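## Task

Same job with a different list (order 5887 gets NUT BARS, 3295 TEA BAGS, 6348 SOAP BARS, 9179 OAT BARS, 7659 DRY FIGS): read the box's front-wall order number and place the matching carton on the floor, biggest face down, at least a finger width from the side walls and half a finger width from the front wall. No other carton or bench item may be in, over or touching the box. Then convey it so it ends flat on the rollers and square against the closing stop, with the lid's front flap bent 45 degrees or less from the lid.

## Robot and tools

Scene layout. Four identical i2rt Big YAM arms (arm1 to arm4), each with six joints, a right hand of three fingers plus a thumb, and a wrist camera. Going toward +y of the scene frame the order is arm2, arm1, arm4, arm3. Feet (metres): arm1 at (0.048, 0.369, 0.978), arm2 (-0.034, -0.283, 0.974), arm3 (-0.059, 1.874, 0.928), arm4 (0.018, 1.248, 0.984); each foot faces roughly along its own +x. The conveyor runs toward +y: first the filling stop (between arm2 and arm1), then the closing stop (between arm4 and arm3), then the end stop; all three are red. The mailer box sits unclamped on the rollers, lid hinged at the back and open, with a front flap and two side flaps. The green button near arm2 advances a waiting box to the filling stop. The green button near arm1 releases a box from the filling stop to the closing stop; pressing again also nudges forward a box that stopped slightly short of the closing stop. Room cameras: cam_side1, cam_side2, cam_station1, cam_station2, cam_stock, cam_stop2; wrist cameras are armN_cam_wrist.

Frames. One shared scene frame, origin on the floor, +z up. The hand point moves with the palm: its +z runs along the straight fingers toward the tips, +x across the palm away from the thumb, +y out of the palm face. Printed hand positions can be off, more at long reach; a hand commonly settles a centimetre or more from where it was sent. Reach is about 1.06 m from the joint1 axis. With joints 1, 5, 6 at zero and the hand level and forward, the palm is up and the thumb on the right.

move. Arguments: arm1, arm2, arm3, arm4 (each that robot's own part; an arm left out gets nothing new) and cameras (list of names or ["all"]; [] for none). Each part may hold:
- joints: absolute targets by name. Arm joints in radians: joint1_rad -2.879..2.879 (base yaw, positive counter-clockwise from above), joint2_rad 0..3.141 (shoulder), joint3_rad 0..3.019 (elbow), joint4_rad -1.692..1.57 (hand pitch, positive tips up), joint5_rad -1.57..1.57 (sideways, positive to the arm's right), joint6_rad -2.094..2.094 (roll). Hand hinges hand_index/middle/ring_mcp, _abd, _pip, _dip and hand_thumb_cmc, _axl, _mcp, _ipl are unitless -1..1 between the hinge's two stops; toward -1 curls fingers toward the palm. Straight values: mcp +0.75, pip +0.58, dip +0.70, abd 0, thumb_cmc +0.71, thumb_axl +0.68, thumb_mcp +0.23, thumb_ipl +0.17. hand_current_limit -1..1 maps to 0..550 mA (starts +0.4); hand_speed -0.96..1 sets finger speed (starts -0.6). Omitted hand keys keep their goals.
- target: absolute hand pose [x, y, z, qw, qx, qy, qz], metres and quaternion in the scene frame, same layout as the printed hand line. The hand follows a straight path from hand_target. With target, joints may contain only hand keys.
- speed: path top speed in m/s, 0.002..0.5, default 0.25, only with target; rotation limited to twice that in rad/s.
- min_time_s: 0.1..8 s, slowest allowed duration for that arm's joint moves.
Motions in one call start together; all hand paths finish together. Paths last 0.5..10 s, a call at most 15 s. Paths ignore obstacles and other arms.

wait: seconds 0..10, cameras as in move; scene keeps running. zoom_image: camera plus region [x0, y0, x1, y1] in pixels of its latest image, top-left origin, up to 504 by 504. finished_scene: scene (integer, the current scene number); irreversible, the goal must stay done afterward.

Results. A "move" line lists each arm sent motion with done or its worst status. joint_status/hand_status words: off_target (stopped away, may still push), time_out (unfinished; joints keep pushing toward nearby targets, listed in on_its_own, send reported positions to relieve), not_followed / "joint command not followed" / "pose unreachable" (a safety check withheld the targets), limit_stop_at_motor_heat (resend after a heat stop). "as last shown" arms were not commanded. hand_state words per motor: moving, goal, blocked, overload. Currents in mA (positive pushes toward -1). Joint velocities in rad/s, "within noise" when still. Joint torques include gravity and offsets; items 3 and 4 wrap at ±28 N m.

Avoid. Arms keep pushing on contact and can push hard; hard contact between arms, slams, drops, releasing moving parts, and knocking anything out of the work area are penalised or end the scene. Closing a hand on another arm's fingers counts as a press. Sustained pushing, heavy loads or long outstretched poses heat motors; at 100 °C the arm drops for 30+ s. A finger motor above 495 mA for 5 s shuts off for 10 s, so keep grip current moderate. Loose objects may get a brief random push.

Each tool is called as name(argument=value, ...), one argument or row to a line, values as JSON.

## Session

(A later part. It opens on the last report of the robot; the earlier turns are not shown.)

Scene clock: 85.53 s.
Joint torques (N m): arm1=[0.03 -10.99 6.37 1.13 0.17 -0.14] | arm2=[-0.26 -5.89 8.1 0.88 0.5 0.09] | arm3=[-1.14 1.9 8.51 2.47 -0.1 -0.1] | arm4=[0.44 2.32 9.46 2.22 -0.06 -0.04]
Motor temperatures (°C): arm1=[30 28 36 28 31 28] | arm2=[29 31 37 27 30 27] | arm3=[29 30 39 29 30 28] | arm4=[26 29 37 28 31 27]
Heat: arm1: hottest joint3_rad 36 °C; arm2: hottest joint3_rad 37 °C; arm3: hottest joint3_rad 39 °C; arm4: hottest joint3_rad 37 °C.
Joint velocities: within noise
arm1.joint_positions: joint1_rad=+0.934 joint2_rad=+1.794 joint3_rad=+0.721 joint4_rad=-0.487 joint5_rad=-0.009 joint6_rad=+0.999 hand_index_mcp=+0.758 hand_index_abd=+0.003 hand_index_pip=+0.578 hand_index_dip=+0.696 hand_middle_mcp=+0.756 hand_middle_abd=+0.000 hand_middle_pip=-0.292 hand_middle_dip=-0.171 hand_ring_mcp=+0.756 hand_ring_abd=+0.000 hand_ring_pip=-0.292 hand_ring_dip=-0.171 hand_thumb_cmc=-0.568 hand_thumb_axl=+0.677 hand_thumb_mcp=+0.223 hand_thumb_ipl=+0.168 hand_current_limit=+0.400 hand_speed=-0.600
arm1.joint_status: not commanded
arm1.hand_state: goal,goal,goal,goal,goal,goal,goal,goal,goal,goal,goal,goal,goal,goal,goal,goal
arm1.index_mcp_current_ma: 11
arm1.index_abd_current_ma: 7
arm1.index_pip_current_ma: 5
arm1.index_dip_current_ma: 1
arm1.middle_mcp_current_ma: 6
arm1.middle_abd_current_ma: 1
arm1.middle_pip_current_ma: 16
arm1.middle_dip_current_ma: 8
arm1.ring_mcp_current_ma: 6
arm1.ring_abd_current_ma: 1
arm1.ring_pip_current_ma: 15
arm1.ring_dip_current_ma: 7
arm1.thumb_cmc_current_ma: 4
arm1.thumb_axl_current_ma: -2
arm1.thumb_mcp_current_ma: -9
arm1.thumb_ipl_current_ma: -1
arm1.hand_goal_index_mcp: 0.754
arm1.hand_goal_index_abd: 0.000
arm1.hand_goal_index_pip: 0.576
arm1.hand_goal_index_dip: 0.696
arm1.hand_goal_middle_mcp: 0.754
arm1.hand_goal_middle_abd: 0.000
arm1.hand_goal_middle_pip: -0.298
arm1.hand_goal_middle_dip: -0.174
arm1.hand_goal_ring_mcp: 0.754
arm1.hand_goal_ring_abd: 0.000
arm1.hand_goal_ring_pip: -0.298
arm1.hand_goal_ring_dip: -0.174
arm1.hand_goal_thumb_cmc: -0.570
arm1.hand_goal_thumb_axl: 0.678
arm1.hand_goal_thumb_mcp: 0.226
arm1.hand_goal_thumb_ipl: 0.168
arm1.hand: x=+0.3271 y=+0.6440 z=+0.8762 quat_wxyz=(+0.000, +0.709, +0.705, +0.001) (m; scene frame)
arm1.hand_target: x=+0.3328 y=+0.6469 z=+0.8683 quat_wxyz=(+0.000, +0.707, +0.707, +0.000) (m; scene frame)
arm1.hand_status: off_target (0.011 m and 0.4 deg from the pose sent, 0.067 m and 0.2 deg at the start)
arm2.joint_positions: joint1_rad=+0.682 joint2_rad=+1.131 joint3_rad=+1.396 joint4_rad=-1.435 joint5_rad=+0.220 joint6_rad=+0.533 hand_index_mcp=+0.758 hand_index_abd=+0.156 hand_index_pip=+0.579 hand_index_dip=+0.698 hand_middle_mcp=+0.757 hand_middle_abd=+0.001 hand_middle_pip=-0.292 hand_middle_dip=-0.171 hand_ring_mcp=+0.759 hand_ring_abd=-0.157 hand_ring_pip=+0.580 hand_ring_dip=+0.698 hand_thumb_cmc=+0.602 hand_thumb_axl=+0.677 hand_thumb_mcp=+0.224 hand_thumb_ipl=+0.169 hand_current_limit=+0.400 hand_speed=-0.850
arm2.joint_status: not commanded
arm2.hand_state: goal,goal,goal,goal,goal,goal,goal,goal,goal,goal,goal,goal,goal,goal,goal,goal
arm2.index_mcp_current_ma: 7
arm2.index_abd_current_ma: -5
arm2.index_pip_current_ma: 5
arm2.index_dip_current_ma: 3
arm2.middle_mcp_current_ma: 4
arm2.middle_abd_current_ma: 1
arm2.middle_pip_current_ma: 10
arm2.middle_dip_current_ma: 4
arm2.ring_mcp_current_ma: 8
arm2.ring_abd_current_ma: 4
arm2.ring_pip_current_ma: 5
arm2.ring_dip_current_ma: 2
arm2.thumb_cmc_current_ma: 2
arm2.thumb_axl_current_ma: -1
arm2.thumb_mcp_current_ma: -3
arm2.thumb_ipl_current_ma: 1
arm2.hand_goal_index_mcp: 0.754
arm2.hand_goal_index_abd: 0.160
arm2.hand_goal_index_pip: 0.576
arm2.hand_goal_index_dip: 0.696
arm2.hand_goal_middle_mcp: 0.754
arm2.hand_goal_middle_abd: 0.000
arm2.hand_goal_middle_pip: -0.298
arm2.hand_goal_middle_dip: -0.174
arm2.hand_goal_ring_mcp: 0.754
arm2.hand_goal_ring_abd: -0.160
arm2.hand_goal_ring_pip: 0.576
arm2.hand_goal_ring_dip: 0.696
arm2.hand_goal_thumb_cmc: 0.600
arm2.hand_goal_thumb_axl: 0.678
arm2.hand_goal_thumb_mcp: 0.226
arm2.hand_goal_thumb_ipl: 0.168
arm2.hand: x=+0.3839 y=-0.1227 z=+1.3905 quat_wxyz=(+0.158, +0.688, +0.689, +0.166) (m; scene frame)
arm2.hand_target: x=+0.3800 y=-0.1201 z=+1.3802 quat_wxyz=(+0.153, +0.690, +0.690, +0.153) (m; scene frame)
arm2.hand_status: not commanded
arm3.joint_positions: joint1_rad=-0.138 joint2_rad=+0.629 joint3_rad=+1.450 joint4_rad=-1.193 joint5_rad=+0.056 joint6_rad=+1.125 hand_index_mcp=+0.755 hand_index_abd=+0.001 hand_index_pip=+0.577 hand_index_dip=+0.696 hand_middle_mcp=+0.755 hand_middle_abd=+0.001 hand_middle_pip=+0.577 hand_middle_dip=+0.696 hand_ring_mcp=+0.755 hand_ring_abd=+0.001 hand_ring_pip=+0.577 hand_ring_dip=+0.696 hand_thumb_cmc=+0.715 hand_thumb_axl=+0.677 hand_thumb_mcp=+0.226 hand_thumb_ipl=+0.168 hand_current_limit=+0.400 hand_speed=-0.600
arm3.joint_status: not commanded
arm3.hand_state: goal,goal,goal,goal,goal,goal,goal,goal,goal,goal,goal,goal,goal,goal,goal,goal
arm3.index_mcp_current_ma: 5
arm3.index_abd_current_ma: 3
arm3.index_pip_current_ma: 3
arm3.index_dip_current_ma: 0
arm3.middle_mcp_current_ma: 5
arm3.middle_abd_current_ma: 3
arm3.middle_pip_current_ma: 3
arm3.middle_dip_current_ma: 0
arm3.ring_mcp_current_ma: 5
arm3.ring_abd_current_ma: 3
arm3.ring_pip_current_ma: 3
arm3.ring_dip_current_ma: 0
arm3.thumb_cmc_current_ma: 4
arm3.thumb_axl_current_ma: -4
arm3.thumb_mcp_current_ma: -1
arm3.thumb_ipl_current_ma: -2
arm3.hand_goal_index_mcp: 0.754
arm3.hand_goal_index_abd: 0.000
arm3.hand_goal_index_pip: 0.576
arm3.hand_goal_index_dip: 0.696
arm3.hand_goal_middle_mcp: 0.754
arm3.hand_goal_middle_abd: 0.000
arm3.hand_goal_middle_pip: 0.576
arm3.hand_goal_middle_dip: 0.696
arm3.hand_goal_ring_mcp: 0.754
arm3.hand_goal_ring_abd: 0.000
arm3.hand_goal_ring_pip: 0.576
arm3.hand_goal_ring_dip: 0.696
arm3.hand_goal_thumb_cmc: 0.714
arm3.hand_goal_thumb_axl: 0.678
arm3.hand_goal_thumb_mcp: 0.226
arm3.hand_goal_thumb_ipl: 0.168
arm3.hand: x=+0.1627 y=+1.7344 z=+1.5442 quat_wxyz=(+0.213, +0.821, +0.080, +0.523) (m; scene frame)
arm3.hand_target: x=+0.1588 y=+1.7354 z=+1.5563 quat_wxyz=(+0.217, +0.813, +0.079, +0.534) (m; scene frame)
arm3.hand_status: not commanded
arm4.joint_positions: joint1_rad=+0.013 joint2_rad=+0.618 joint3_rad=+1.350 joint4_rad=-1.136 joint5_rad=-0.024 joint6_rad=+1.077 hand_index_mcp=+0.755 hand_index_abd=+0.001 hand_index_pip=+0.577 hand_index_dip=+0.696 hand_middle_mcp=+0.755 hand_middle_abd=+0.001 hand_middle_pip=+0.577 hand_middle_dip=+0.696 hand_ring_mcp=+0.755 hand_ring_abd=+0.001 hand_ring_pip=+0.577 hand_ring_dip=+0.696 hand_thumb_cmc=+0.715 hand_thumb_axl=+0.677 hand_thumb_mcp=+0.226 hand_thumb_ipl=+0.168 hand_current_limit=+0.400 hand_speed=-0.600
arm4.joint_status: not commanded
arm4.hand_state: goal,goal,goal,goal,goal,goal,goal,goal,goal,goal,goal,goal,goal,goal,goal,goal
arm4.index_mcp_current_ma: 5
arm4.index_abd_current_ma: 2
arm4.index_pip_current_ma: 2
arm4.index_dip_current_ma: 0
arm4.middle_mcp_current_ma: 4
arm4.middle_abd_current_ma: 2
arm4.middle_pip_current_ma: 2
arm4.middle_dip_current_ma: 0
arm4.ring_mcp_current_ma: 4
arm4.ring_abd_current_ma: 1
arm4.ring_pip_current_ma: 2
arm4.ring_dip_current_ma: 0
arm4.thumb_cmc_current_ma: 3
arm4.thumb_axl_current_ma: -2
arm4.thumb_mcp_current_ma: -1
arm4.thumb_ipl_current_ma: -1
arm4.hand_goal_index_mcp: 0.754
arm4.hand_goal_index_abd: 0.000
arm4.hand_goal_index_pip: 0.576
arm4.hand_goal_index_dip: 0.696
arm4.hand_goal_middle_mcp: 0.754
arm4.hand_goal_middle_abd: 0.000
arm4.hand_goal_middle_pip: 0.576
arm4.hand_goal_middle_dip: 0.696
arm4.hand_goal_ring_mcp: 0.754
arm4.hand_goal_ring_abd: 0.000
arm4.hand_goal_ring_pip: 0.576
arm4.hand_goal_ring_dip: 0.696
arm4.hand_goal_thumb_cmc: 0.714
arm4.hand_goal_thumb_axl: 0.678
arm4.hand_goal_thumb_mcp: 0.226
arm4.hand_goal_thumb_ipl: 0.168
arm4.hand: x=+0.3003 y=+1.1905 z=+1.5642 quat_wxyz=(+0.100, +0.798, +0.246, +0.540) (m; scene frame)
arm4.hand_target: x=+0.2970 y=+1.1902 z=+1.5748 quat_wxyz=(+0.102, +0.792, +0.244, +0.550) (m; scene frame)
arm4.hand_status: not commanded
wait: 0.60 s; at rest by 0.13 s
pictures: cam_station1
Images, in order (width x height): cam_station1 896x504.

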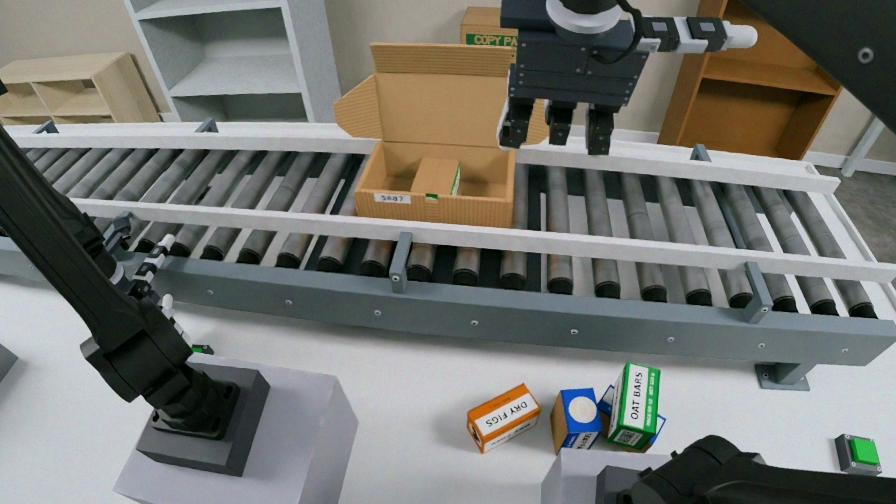

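move(
  arm1={"target": [0.31, 0.62, 1.08, 0.0, 0.7071, 0.7071, 0.0], "speed": 0.25},
)

wait(
  seconds=7.5,
  cameras=["cam_station2", "cam_stop2", "cam_side2"],
)

Scene clock: 87.43 s.
Joint torques (N m): arm1=[0.67 -9.29 12.66 0.02 0.16 -0.06] | arm2=[0.26 -6.18 7.97 0.68 0.46 0.04] | arm3=[-0.85 1.79 8.61 2.58 -0.08 -0.14] | arm4=[0.26 2.37 9.47 2.29 0.01 -0.05]
Motor temperatures (°C): arm1=[30 28 36 28 31 28] | arm2=[29 31 36 27 30 27] | arm3=[29 30 39 29 30 28] | arm4=[26 29 37 28 31 27]
Heat: arm1: hottest joint3_rad 36 °C; arm2: hottest joint3_rad 36 °C; arm3: hottest joint3_rad 39 °C; arm4: hottest joint3_rad 37 °C.
move: arm1 off_target
Joint velocities: within noise
arm1.joint_positions: joint1_rad=+0.934 joint2_rad=+1.273 joint3_rad=+0.800 joint4_rad=-1.124 joint5_rad=-0.009 joint6_rad=+0.999 hand_index_mcp=+0.751 hand_index_abd=-0.003 hand_index_pip=+0.576 hand_index_dip=+0.696 hand_middle_mcp=+0.756 hand_middle_abd=+0.000 hand_middle_pip=-0.292 hand_middle_dip=-0.171 hand_ring_mcp=+0.756 hand_ring_abd=+0.000 hand_ring_pip=-0.292 hand_ring_dip=-0.171 hand_thumb_cmc=-0.569 hand_thumb_axl=+0.677 hand_thumb_mcp=+0.223 hand_thumb_ipl=+0.168 hand_current_limit=+0.400 hand_speed=-0.600
arm1.joint_status: not commanded
arm1.hand_state: goal,goal,goal,goal,goal,goal,goal,goal,goal,goal,goal,goal,goal,goal,goal,goal
arm1.index_mcp_current_ma: -9
arm1.index_abd_current_ma: -6
arm1.index_pip_current_ma: -1
arm1.index_dip_current_ma: 1
arm1.middle_mcp_current_ma: 6
arm1.middle_abd_current_ma: 1
arm1.middle_pip_current_ma: 16
arm1.middle_dip_current_ma: 8
arm1.ring_mcp_current_ma: 6
arm1.ring_abd_current_ma: 1
arm1.ring_pip_current_ma: 15
arm1.ring_dip_current_ma: 7
arm1.thumb_cmc_current_ma: 4
arm1.thumb_axl_current_ma: -2
arm1.thumb_mcp_current_ma: -10
arm1.thumb_ipl_current_ma: -1
arm1.hand_goal_index_mcp: 0.754
arm1.hand_goal_index_abd: 0.000
arm1.hand_goal_index_pip: 0.576
arm1.hand_goal_index_dip: 0.696
arm1.hand_goal_middle_mcp: 0.754
arm1.hand_goal_middle_abd: 0.000
arm1.hand_goal_middle_pip: -0.298
arm1.hand_goal_middle_dip: -0.174
arm1.hand_goal_ring_mcp: 0.754
arm1.hand_goal_ring_abd: 0.000
arm1.hand_goal_ring_pip: -0.298
arm1.hand_goal_ring_dip: -0.174
arm1.hand_goal_thumb_cmc: -0.570
arm1.hand_goal_thumb_axl: 0.678
arm1.hand_goal_thumb_mcp: 0.226
arm1.hand_goal_thumb_ipl: 0.168
arm1.hand: x=+0.3004 y=+0.6065 z=+1.0650 quat_wxyz=(+0.004, +0.709, +0.705, -0.017) (m; scene frame)
arm1.hand_target: x=+0.3096 y=+0.6195 z=+1.0800 quat_wxyz=(+0.000, +0.707, +0.707, +0.000) (m; scene frame)
arm1.hand_status: off_target (0.022 m and 2.0 deg from the pose sent, 0.206 m and 0.4 deg at the start)
arm2, arm3, arm4: as last shown
pictures: none

Scene clock: 94.93 s.
Joint torques (N m): arm1=[0.67 -8.76 12.71 0.08 0.13 -0.08] | arm2=[0.38 -6.48 7.75 0.69 0.45 0.08] | arm3=[-1.03 2.37 8.54 2.48 -0.08 -0.17] | arm4=[0.56 2.08 9.48 2.32 -0.04 -0.04]
Motor temperatures (°C): arm1=[30 28 38 28 31 28] | arm2=[29 31 36 27 30 27] | arm3=[29 30 39 29 30 28] | arm4=[26 29 38 28 31 27]
Heat: arm1: hottest joint3_rad 38 °C; arm2: hottest joint3_rad 36 °C; arm3: hottest joint3_rad 39 °C; arm4: hottest joint3_rad 38 °C.
Joint velocities: within noise
arm1.joint_positions: joint1_rad=+0.934 joint2_rad=+1.273 joint3_rad=+0.800 joint4_rad=-1.124 joint5_rad=-0.009 joint6_rad=+0.999 hand_index_mcp=+0.751 hand_index_abd=-0.003 hand_index_pip=+0.576 hand_index_dip=+0.696 hand_middle_mcp=+0.756 hand_middle_abd=+0.000 hand_middle_pip=-0.292 hand_middle_dip=-0.171 hand_ring_mcp=+0.756 hand_ring_abd=+0.000 hand_ring_pip=-0.292 hand_ring_dip=-0.171 hand_thumb_cmc=-0.569 hand_thumb_axl=+0.677 hand_thumb_mcp=+0.223 hand_thumb_ipl=+0.168 hand_current_limit=+0.400 hand_speed=-0.600
arm1.joint_status: not commanded
arm1.hand_state: goal,goal,goal,goal,goal,goal,goal,goal,goal,goal,goal,goal,goal,goal,goal,goal
arm1.index_mcp_current_ma: -9
arm1.index_abd_current_ma: -6
arm1.index_pip_current_ma: -1
arm1.index_dip_current_ma: 1
arm1.middle_mcp_current_ma: 6
arm1.middle_abd_current_ma: 1
arm1.middle_pip_current_ma: 16
arm1.middle_dip_current_ma: 8
arm1.ring_mcp_current_ma: 6
arm1.ring_abd_current_ma: 1
arm1.ring_pip_current_ma: 15
arm1.ring_dip_current_ma: 7
arm1.thumb_cmc_current_ma: 4
arm1.thumb_axl_current_ma: -2
arm1.thumb_mcp_current_ma: -10
arm1.thumb_ipl_current_ma: -1
arm1.hand_goal_index_mcp: 0.754
arm1.hand_goal_index_abd: 0.000
arm1.hand_goal_index_pip: 0.576
arm1.hand_goal_index_dip: 0.696
arm1.hand_goal_middle_mcp: 0.754
arm1.hand_goal_middle_abd: 0.000
arm1.hand_goal_middle_pip: -0.298
arm1.hand_goal_middle_dip: -0.174
arm1.hand_goal_ring_mcp: 0.754
arm1.hand_goal_ring_abd: 0.000
arm1.hand_goal_ring_pip: -0.298
arm1.hand_goal_ring_dip: -0.174
arm1.hand_goal_thumb_cmc: -0.570
arm1.hand_goal_thumb_axl: 0.678
arm1.hand_goal_thumb_mcp: 0.226
arm1.hand_goal_thumb_ipl: 0.168
arm1.hand: x=+0.3004 y=+0.6065 z=+1.0650 quat_wxyz=(+0.004, +0.709, +0.705, -0.017) (m; scene frame)
arm1.hand_target: x=+0.3096 y=+0.6195 z=+1.0800 quat_wxyz=(+0.000, +0.707, +0.707, +0.000) (m; scene frame)
arm1.hand_status: off_target (0.022 m and 2.0 deg from the pose sent, 0.206 m and 0.4 deg at the start)
arm2.joint_positions: joint1_rad=+0.682 joint2_rad=+1.131 joint3_rad=+1.396 joint4_rad=-1.435 joint5_rad=+0.220 joint6_rad=+0.533 hand_index_mcp=+0.758 hand_index_abd=+0.156 hand_index_pip=+0.579 hand_index_dip=+0.698 hand_middle_mcp=+0.757 hand_middle_abd=+0.001 hand_middle_pip=-0.292 hand_middle_dip=-0.171 hand_ring_mcp=+0.759 hand_ring_abd=-0.157 hand_ring_pip=+0.580 hand_ring_dip=+0.698 hand_thumb_cmc=+0.602 hand_thumb_axl=+0.677 hand_thumb_mcp=+0.224 hand_thumb_ipl=+0.169 hand_current_limit=+0.400 hand_speed=-0.850
arm2.joint_status: not commanded
arm2.hand_state: goal,goal,goal,goal,goal,goal,goal,goal,goal,goal,goal,goal,goal,goal,goal,goal
arm2.index_mcp_current_ma: 7
arm2.index_abd_current_ma: -5
arm2.index_pip_current_ma: 5
arm2.index_dip_current_ma: 3
arm2.middle_mcp_current_ma: 4
arm2.middle_abd_current_ma: 1
arm2.middle_pip_current_ma: 10
arm2.middle_dip_current_ma: 4
arm2.ring_mcp_current_ma: 8
arm2.ring_abd_current_ma: 4
arm2.ring_pip_current_ma: 5
arm2.ring_dip_current_ma: 2
arm2.thumb_cmc_current_ma: 2
arm2.thumb_axl_current_ma: -1
arm2.thumb_mcp_current_ma: -3
arm2.thumb_ipl_current_ma: 1
arm2.hand_goal_index_mcp: 0.754
arm2.hand_goal_index_abd: 0.160
arm2.hand_goal_index_pip: 0.576
arm2.hand_goal_index_dip: 0.696
arm2.hand_goal_middle_mcp: 0.754
arm2.hand_goal_middle_abd: 0.000
arm2.hand_goal_middle_pip: -0.298
arm2.hand_goal_middle_dip: -0.174
arm2.hand_goal_ring_mcp: 0.754
arm2.hand_goal_ring_abd: -0.160
arm2.hand_goal_ring_pip: 0.576
arm2.hand_goal_ring_dip: 0.696
arm2.hand_goal_thumb_cmc: 0.600
arm2.hand_goal_thumb_axl: 0.678
arm2.hand_goal_thumb_mcp: 0.226
arm2.hand_goal_thumb_ipl: 0.168
arm2.hand: x=+0.3839 y=-0.1227 z=+1.3905 quat_wxyz=(+0.158, +0.688, +0.689, +0.166) (m; scene frame)
arm2.hand_target: x=+0.3800 y=-0.1201 z=+1.3802 quat_wxyz=(+0.153, +0.690, +0.690, +0.153) (m; scene frame)
arm2.hand_status: not commanded
arm3.joint_positions: joint1_rad=-0.138 joint2_rad=+0.629 joint3_rad=+1.450 joint4_rad=-1.193 joint5_rad=+0.056 joint6_rad=+1.125 hand_index_mcp=+0.755 hand_index_abd=+0.001 hand_index_pip=+0.577 hand_index_dip=+0.696 hand_middle_mcp=+0.755 hand_middle_abd=+0.001 hand_middle_pip=+0.577 hand_middle_dip=+0.696 hand_ring_mcp=+0.755 hand_ring_abd=+0.001 hand_ring_pip=+0.577 hand_ring_dip=+0.696 hand_thumb_cmc=+0.715 hand_thumb_axl=+0.677 hand_thumb_mcp=+0.226 hand_thumb_ipl=+0.168 hand_current_limit=+0.400 hand_speed=-0.600
arm3.joint_status: not commanded
arm3.hand_state: goal,goal,goal,goal,goal,goal,goal,goal,goal,goal,goal,goal,goal,goal,goal,goal
arm3.index_mcp_current_ma: 5
arm3.index_abd_current_ma: 3
arm3.index_pip_current_ma: 3
arm3.index_dip_current_ma: 0
arm3.middle_mcp_current_ma: 5
arm3.middle_abd_current_ma: 3
arm3.middle_pip_current_ma: 3
arm3.middle_dip_current_ma: 0
arm3.ring_mcp_current_ma: 5
arm3.ring_abd_current_ma: 3
arm3.ring_pip_current_ma: 3
arm3.ring_dip_current_ma: 0
arm3.thumb_cmc_current_ma: 4
arm3.thumb_axl_current_ma: -4
arm3.thumb_mcp_current_ma: -1
arm3.thumb_ipl_current_ma: -2
arm3.hand_goal_index_mcp: 0.754
arm3.hand_goal_index_abd: 0.000
arm3.hand_goal_index_pip: 0.576
arm3.hand_goal_index_dip: 0.696
arm3.hand_goal_middle_mcp: 0.754
arm3.hand_goal_middle_abd: 0.000
arm3.hand_goal_middle_pip: 0.576
arm3.hand_goal_middle_dip: 0.696
arm3.hand_goal_ring_mcp: 0.754
arm3.hand_goal_ring_abd: 0.000
arm3.hand_goal_ring_pip: 0.576
arm3.hand_goal_ring_dip: 0.696
arm3.hand_goal_thumb_cmc: 0.714
arm3.hand_goal_thumb_axl: 0.678
arm3.hand_goal_thumb_mcp: 0.226
arm3.hand_goal_thumb_ipl: 0.168
arm3.hand: x=+0.1627 y=+1.7344 z=+1.5442 quat_wxyz=(+0.213, +0.821, +0.080, +0.523) (m; scene frame)
arm3.hand_target: x=+0.1588 y=+1.7354 z=+1.5563 quat_wxyz=(+0.217, +0.813, +0.079, +0.534) (m; scene frame)
arm3.hand_status: not commanded
arm4.joint_positions: joint1_rad=+0.013 joint2_rad=+0.618 joint3_rad=+1.350 joint4_rad=-1.136 joint5_rad=-0.024 joint6_rad=+1.077 hand_index_mcp=+0.755 hand_index_abd=+0.001 hand_index_pip=+0.577 hand_index_dip=+0.696 hand_middle_mcp=+0.755 hand_middle_abd=+0.001 hand_middle_pip=+0.577 hand_middle_dip=+0.696 hand_ring_mcp=+0.755 hand_ring_abd=+0.001 hand_ring_pip=+0.577 hand_ring_dip=+0.696 hand_thumb_cmc=+0.715 hand_thumb_axl=+0.677 hand_thumb_mcp=+0.226 hand_thumb_ipl=+0.168 hand_current_limit=+0.400 hand_speed=-0.600
arm4.joint_status: not commanded
arm4.hand_state: goal,goal,goal,goal,goal,goal,goal,goal,goal,goal,goal,goal,goal,goal,goal,goal
arm4.index_mcp_current_ma: 5
arm4.index_abd_current_ma: 2
arm4.index_pip_current_ma: 2
arm4.index_dip_current_ma: 0
arm4.middle_mcp_current_ma: 4
arm4.middle_abd_current_ma: 2
arm4.middle_pip_current_ma: 2
arm4.middle_dip_current_ma: 0
arm4.ring_mcp_current_ma: 4
arm4.ring_abd_current_ma: 1
arm4.ring_pip_current_ma: 2
arm4.ring_dip_current_ma: 0
arm4.thumb_cmc_current_ma: 3
arm4.thumb_axl_current_ma: -2
arm4.thumb_mcp_current_ma: -1
arm4.thumb_ipl_current_ma: -1
arm4.hand_goal_index_mcp: 0.754
arm4.hand_goal_index_abd: 0.000
arm4.hand_goal_index_pip: 0.576
arm4.hand_goal_index_dip: 0.696
arm4.hand_goal_middle_mcp: 0.754
arm4.hand_goal_middle_abd: 0.000
arm4.hand_goal_middle_pip: 0.576
arm4.hand_goal_middle_dip: 0.696
arm4.hand_goal_ring_mcp: 0.754
arm4.hand_goal_ring_abd: 0.000
arm4.hand_goal_ring_pip: 0.576
arm4.hand_goal_ring_dip: 0.696
arm4.hand_goal_thumb_cmc: 0.714
arm4.hand_goal_thumb_axl: 0.678
arm4.hand_goal_thumb_mcp: 0.226
arm4.hand_goal_thumb_ipl: 0.168
arm4.hand: x=+0.3003 y=+1.1905 z=+1.5642 quat_wxyz=(+0.100, +0.798, +0.246, +0.540) (m; scene frame)
arm4.hand_target: x=+0.2970 y=+1.1902 z=+1.5748 quat_wxyz=(+0.102, +0.792, +0.244, +0.550) (m; scene frame)
arm4.hand_status: not commanded
wait: 7.50 s; at rest by 0.27 s
pictures: cam_side2, cam_station2, cam_stop2
Images, in order (width x height): cam_side2 896x504, cam_station2 896x504, cam_stop2 896x504.

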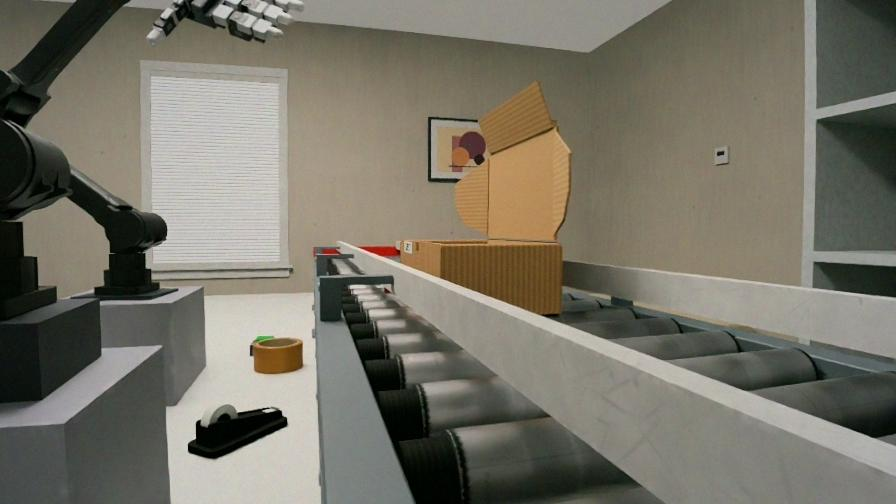

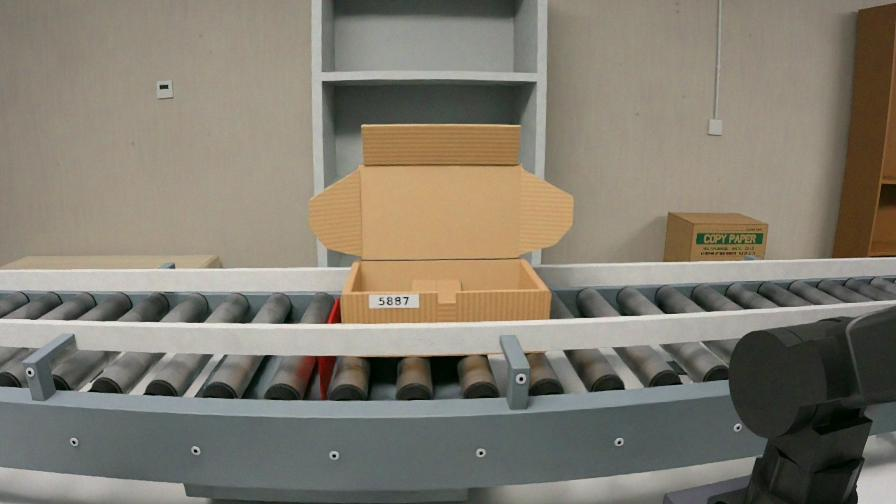

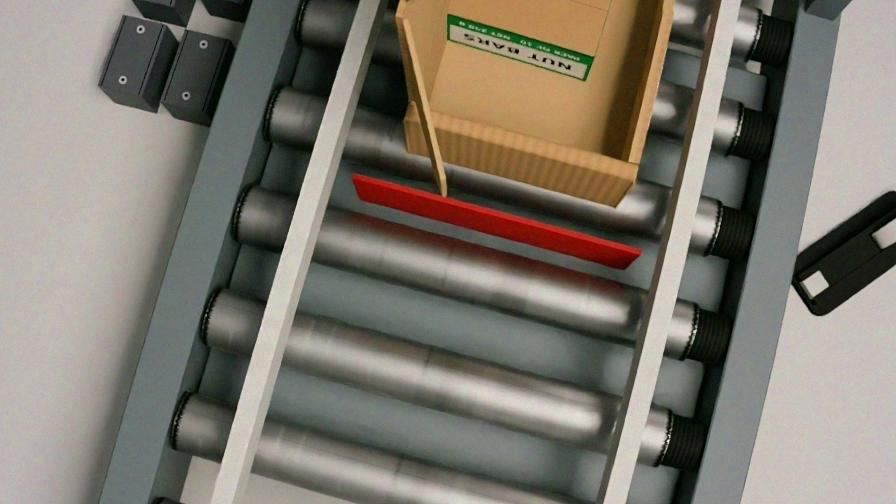

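wait(
  seconds=2,
  cameras=["cam_station2", "cam_stop2"],
)

zoom_image(
  camera="cam_stop2",
  region=[340, 0, 720, 300],
)

zoom_image(
  camera="cam_station2",
  region=[260, 100, 600, 400],
)

Scene clock: 97.37 s.
Joint torques (N m): arm1=[0.73 -9.05 12.74 0.16 0.15 -0.08] | arm2=[-0.21 -6.07 7.87 0.76 0.5 0.05] | arm3=[-1.26 2.26 8.4 2.5 -0.08 -0.15] | arm4=[0.15 2.37 9.5 2.24 0 -0.07]
Motor temperatures (°C): arm1=[30 28 39 28 31 28] | arm2=[29 31 36 27 30 27] | arm3=[29 30 39 29 30 28] | arm4=[26 29 38 28 31 27]
Heat: arm1: hottest joint3_rad 39 °C; arm2: hottest joint3_rad 36 °C; arm3: hottest joint3_rad 39 °C; arm4: hottest joint3_rad 38 °C.
Joint velocities: within noise
arm1.joint_positions: joint1_rad=+0.934 joint2_rad=+1.273 joint3_rad=+0.800 joint4_rad=-1.124 joint5_rad=-0.009 joint6_rad=+0.999 hand_index_mcp=+0.751 hand_index_abd=-0.003 hand_index_pip=+0.576 hand_index_dip=+0.696 hand_middle_mcp=+0.756 hand_middle_abd=+0.000 hand_middle_pip=-0.292 hand_middle_dip=-0.171 hand_ring_mcp=+0.756 hand_ring_abd=+0.000 hand_ring_pip=-0.292 hand_ring_dip=-0.171 hand_thumb_cmc=-0.569 hand_thumb_axl=+0.677 hand_thumb_mcp=+0.223 hand_thumb_ipl=+0.168 hand_current_limit=+0.400 hand_speed=-0.600
arm1.joint_status: not commanded
arm1.hand_state: goal,goal,goal,goal,goal,goal,goal,goal,goal,goal,goal,goal,goal,goal,goal,goal
arm1.index_mcp_current_ma: -9
arm1.index_abd_current_ma: -6
arm1.index_pip_current_ma: -1
arm1.index_dip_current_ma: 1
arm1.middle_mcp_current_ma: 6
arm1.middle_abd_current_ma: 1
arm1.middle_pip_current_ma: 16
arm1.middle_dip_current_ma: 8
arm1.ring_mcp_current_ma: 6
arm1.ring_abd_current_ma: 1
arm1.ring_pip_current_ma: 15
arm1.ring_dip_current_ma: 7
arm1.thumb_cmc_current_ma: 4
arm1.thumb_axl_current_ma: -2
arm1.thumb_mcp_current_ma: -10
arm1.thumb_ipl_current_ma: -1
arm1.hand_goal_index_mcp: 0.754
arm1.hand_goal_index_abd: 0.000
arm1.hand_goal_index_pip: 0.576
arm1.hand_goal_index_dip: 0.696
arm1.hand_goal_middle_mcp: 0.754
arm1.hand_goal_middle_abd: 0.000
arm1.hand_goal_middle_pip: -0.298
arm1.hand_goal_middle_dip: -0.174
arm1.hand_goal_ring_mcp: 0.754
arm1.hand_goal_ring_abd: 0.000
arm1.hand_goal_ring_pip: -0.298
arm1.hand_goal_ring_dip: -0.174
arm1.hand_goal_thumb_cmc: -0.570
arm1.hand_goal_thumb_axl: 0.678
arm1.hand_goal_thumb_mcp: 0.226
arm1.hand_goal_thumb_ipl: 0.168
arm1.hand: x=+0.3004 y=+0.6065 z=+1.0650 quat_wxyz=(+0.004, +0.709, +0.705, -0.017) (m; scene frame)
arm1.hand_target: x=+0.3096 y=+0.6195 z=+1.0800 quat_wxyz=(+0.000, +0.707, +0.707, +0.000) (m; scene frame)
arm1.hand_status: off_target (0.022 m and 2.0 deg from the pose sent, 0.206 m and 0.4 deg at the start)
arm2.joint_positions: joint1_rad=+0.682 joint2_rad=+1.131 joint3_rad=+1.396 joint4_rad=-1.435 joint5_rad=+0.220 joint6_rad=+0.533 hand_index_mcp=+0.758 hand_index_abd=+0.156 hand_index_pip=+0.579 hand_index_dip=+0.698 hand_middle_mcp=+0.757 hand_middle_abd=+0.001 hand_middle_pip=-0.292 hand_middle_dip=-0.171 hand_ring_mcp=+0.759 hand_ring_abd=-0.157 hand_ring_pip=+0.580 hand_ring_dip=+0.698 hand_thumb_cmc=+0.602 hand_thumb_axl=+0.677 hand_thumb_mcp=+0.224 hand_thumb_ipl=+0.169 hand_current_limit=+0.400 hand_speed=-0.850
arm2.joint_status: not commanded
arm2.hand_state: goal,goal,goal,goal,goal,goal,goal,goal,goal,goal,goal,goal,goal,goal,goal,goal
arm2.index_mcp_current_ma: 7
arm2.index_abd_current_ma: -5
arm2.index_pip_current_ma: 5
arm2.index_dip_current_ma: 3
arm2.middle_mcp_current_ma: 4
arm2.middle_abd_current_ma: 1
arm2.middle_pip_current_ma: 10
arm2.middle_dip_current_ma: 4
arm2.ring_mcp_current_ma: 8
arm2.ring_abd_current_ma: 4
arm2.ring_pip_current_ma: 5
arm2.ring_dip_current_ma: 2
arm2.thumb_cmc_current_ma: 2
arm2.thumb_axl_current_ma: -1
arm2.thumb_mcp_current_ma: -3
arm2.thumb_ipl_current_ma: 1
arm2.hand_goal_index_mcp: 0.754
arm2.hand_goal_index_abd: 0.160
arm2.hand_goal_index_pip: 0.576
arm2.hand_goal_index_dip: 0.696
arm2.hand_goal_middle_mcp: 0.754
arm2.hand_goal_middle_abd: 0.000
arm2.hand_goal_middle_pip: -0.298
arm2.hand_goal_middle_dip: -0.174
arm2.hand_goal_ring_mcp: 0.754
arm2.hand_goal_ring_abd: -0.160
arm2.hand_goal_ring_pip: 0.576
arm2.hand_goal_ring_dip: 0.696
arm2.hand_goal_thumb_cmc: 0.600
arm2.hand_goal_thumb_axl: 0.678
arm2.hand_goal_thumb_mcp: 0.226
arm2.hand_goal_thumb_ipl: 0.168
arm2.hand: x=+0.3839 y=-0.1227 z=+1.3905 quat_wxyz=(+0.158, +0.688, +0.689, +0.166) (m; scene frame)
arm2.hand_target: x=+0.3800 y=-0.1201 z=+1.3802 quat_wxyz=(+0.153, +0.690, +0.690, +0.153) (m; scene frame)
arm2.hand_status: not commanded
arm3.joint_positions: joint1_rad=-0.138 joint2_rad=+0.629 joint3_rad=+1.450 joint4_rad=-1.193 joint5_rad=+0.056 joint6_rad=+1.125 hand_index_mcp=+0.755 hand_index_abd=+0.001 hand_index_pip=+0.577 hand_index_dip=+0.696 hand_middle_mcp=+0.755 hand_middle_abd=+0.001 hand_middle_pip=+0.577 hand_middle_dip=+0.696 hand_ring_mcp=+0.755 hand_ring_abd=+0.001 hand_ring_pip=+0.577 hand_ring_dip=+0.696 hand_thumb_cmc=+0.715 hand_thumb_axl=+0.677 hand_thumb_mcp=+0.226 hand_thumb_ipl=+0.168 hand_current_limit=+0.400 hand_speed=-0.600
arm3.joint_status: not commanded
arm3.hand_state: goal,goal,goal,goal,goal,goal,goal,goal,goal,goal,goal,goal,goal,goal,goal,goal
arm3.index_mcp_current_ma: 5
arm3.index_abd_current_ma: 3
arm3.index_pip_current_ma: 3
arm3.index_dip_current_ma: 0
arm3.middle_mcp_current_ma: 5
arm3.middle_abd_current_ma: 3
arm3.middle_pip_current_ma: 3
arm3.middle_dip_current_ma: 0
arm3.ring_mcp_current_ma: 5
arm3.ring_abd_current_ma: 3
arm3.ring_pip_current_ma: 3
arm3.ring_dip_current_ma: 0
arm3.thumb_cmc_current_ma: 4
arm3.thumb_axl_current_ma: -4
arm3.thumb_mcp_current_ma: -1
arm3.thumb_ipl_current_ma: -2
arm3.hand_goal_index_mcp: 0.754
arm3.hand_goal_index_abd: 0.000
arm3.hand_goal_index_pip: 0.576
arm3.hand_goal_index_dip: 0.696
arm3.hand_goal_middle_mcp: 0.754
arm3.hand_goal_middle_abd: 0.000
arm3.hand_goal_middle_pip: 0.576
arm3.hand_goal_middle_dip: 0.696
arm3.hand_goal_ring_mcp: 0.754
arm3.hand_goal_ring_abd: 0.000
arm3.hand_goal_ring_pip: 0.576
arm3.hand_goal_ring_dip: 0.696
arm3.hand_goal_thumb_cmc: 0.714
arm3.hand_goal_thumb_axl: 0.678
arm3.hand_goal_thumb_mcp: 0.226
arm3.hand_goal_thumb_ipl: 0.168
arm3.hand: x=+0.1627 y=+1.7344 z=+1.5442 quat_wxyz=(+0.213, +0.821, +0.080, +0.523) (m; scene frame)
arm3.hand_target: x=+0.1588 y=+1.7354 z=+1.5563 quat_wxyz=(+0.217, +0.813, +0.079, +0.534) (m; scene frame)
arm3.hand_status: not commanded
arm4.joint_positions: joint1_rad=+0.013 joint2_rad=+0.618 joint3_rad=+1.350 joint4_rad=-1.136 joint5_rad=-0.024 joint6_rad=+1.077 hand_index_mcp=+0.755 hand_index_abd=+0.001 hand_index_pip=+0.577 hand_index_dip=+0.696 hand_middle_mcp=+0.755 hand_middle_abd=+0.001 hand_middle_pip=+0.577 hand_middle_dip=+0.696 hand_ring_mcp=+0.755 hand_ring_abd=+0.001 hand_ring_pip=+0.577 hand_ring_dip=+0.696 hand_thumb_cmc=+0.715 hand_thumb_axl=+0.677 hand_thumb_mcp=+0.226 hand_thumb_ipl=+0.168 hand_current_limit=+0.400 hand_speed=-0.600
arm4.joint_status: not commanded
arm4.hand_state: goal,goal,goal,goal,goal,goal,goal,goal,goal,goal,goal,goal,goal,goal,goal,goal
arm4.index_mcp_current_ma: 5
arm4.index_abd_current_ma: 2
arm4.index_pip_current_ma: 2
arm4.index_dip_current_ma: 0
arm4.middle_mcp_current_ma: 4
arm4.middle_abd_current_ma: 2
arm4.middle_pip_current_ma: 2
arm4.middle_dip_current_ma: 0
arm4.ring_mcp_current_ma: 4
arm4.ring_abd_current_ma: 1
arm4.ring_pip_current_ma: 2
arm4.ring_dip_current_ma: 0
arm4.thumb_cmc_current_ma: 3
arm4.thumb_axl_current_ma: -2
arm4.thumb_mcp_current_ma: -1
arm4.thumb_ipl_current_ma: -1
arm4.hand_goal_index_mcp: 0.754
arm4.hand_goal_index_abd: 0.000
arm4.hand_goal_index_pip: 0.576
arm4.hand_goal_index_dip: 0.696
arm4.hand_goal_middle_mcp: 0.754
arm4.hand_goal_middle_abd: 0.000
arm4.hand_goal_middle_pip: 0.576
arm4.hand_goal_middle_dip: 0.696
arm4.hand_goal_ring_mcp: 0.754
arm4.hand_goal_ring_abd: 0.000
arm4.hand_goal_ring_pip: 0.576
arm4.hand_goal_ring_dip: 0.696
arm4.hand_goal_thumb_cmc: 0.714
arm4.hand_goal_thumb_axl: 0.678
arm4.hand_goal_thumb_mcp: 0.226
arm4.hand_goal_thumb_ipl: 0.168
arm4.hand: x=+0.3003 y=+1.1905 z=+1.5642 quat_wxyz=(+0.100, +0.798, +0.246, +0.540) (m; scene frame)
arm4.hand_target: x=+0.2970 y=+1.1902 z=+1.5748 quat_wxyz=(+0.102, +0.792, +0.244, +0.550) (m; scene frame)
arm4.hand_status: not commanded
wait: 2.00 s; at rest from the start
pictures: cam_station2, cam_stop2
Images, in order (width x height): cam_station2 896x504, cam_stop2 896x504.

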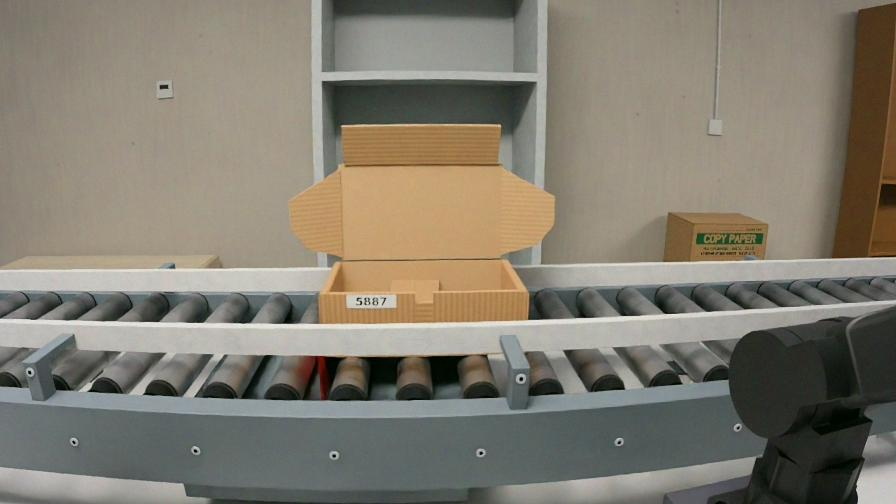

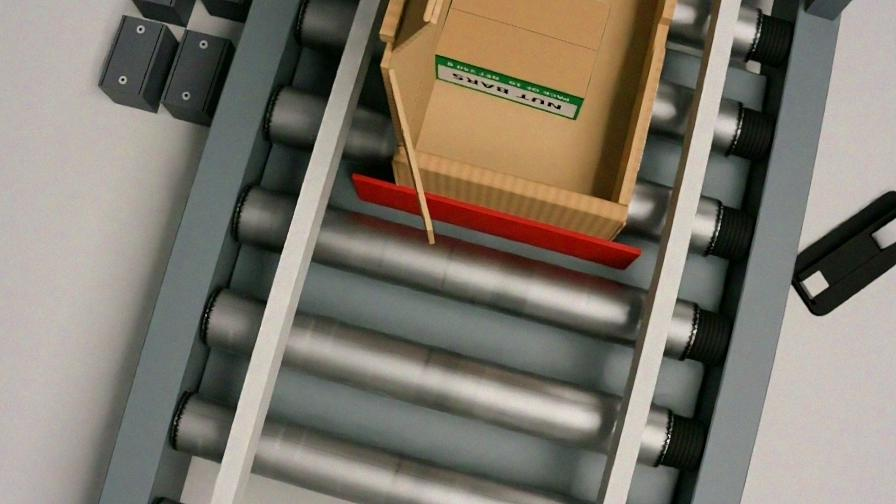

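Scaled by 1.326 from the camera's 896x504 image, which has a finer 1280x720 frame.

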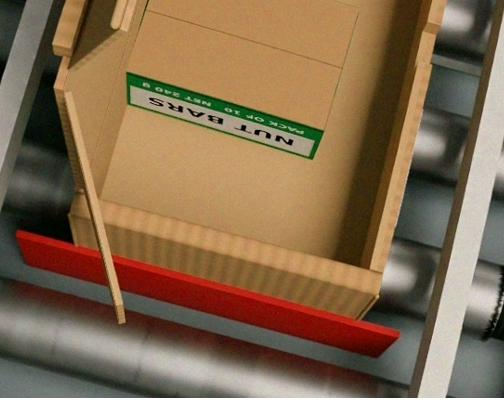

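Scaled by 1.482 from the camera's 896x504 image, which has a finer 1280x720 frame.

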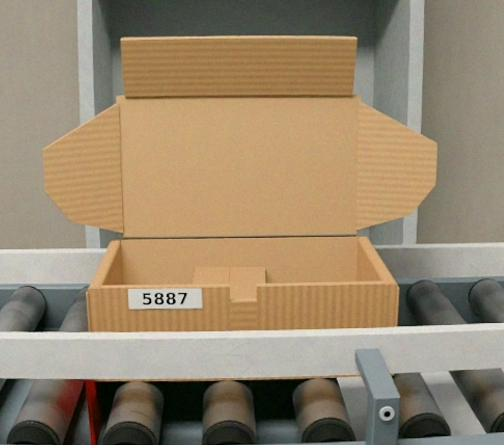

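finished_scene(
  scene=2,
)

The scene is finished: the task was done.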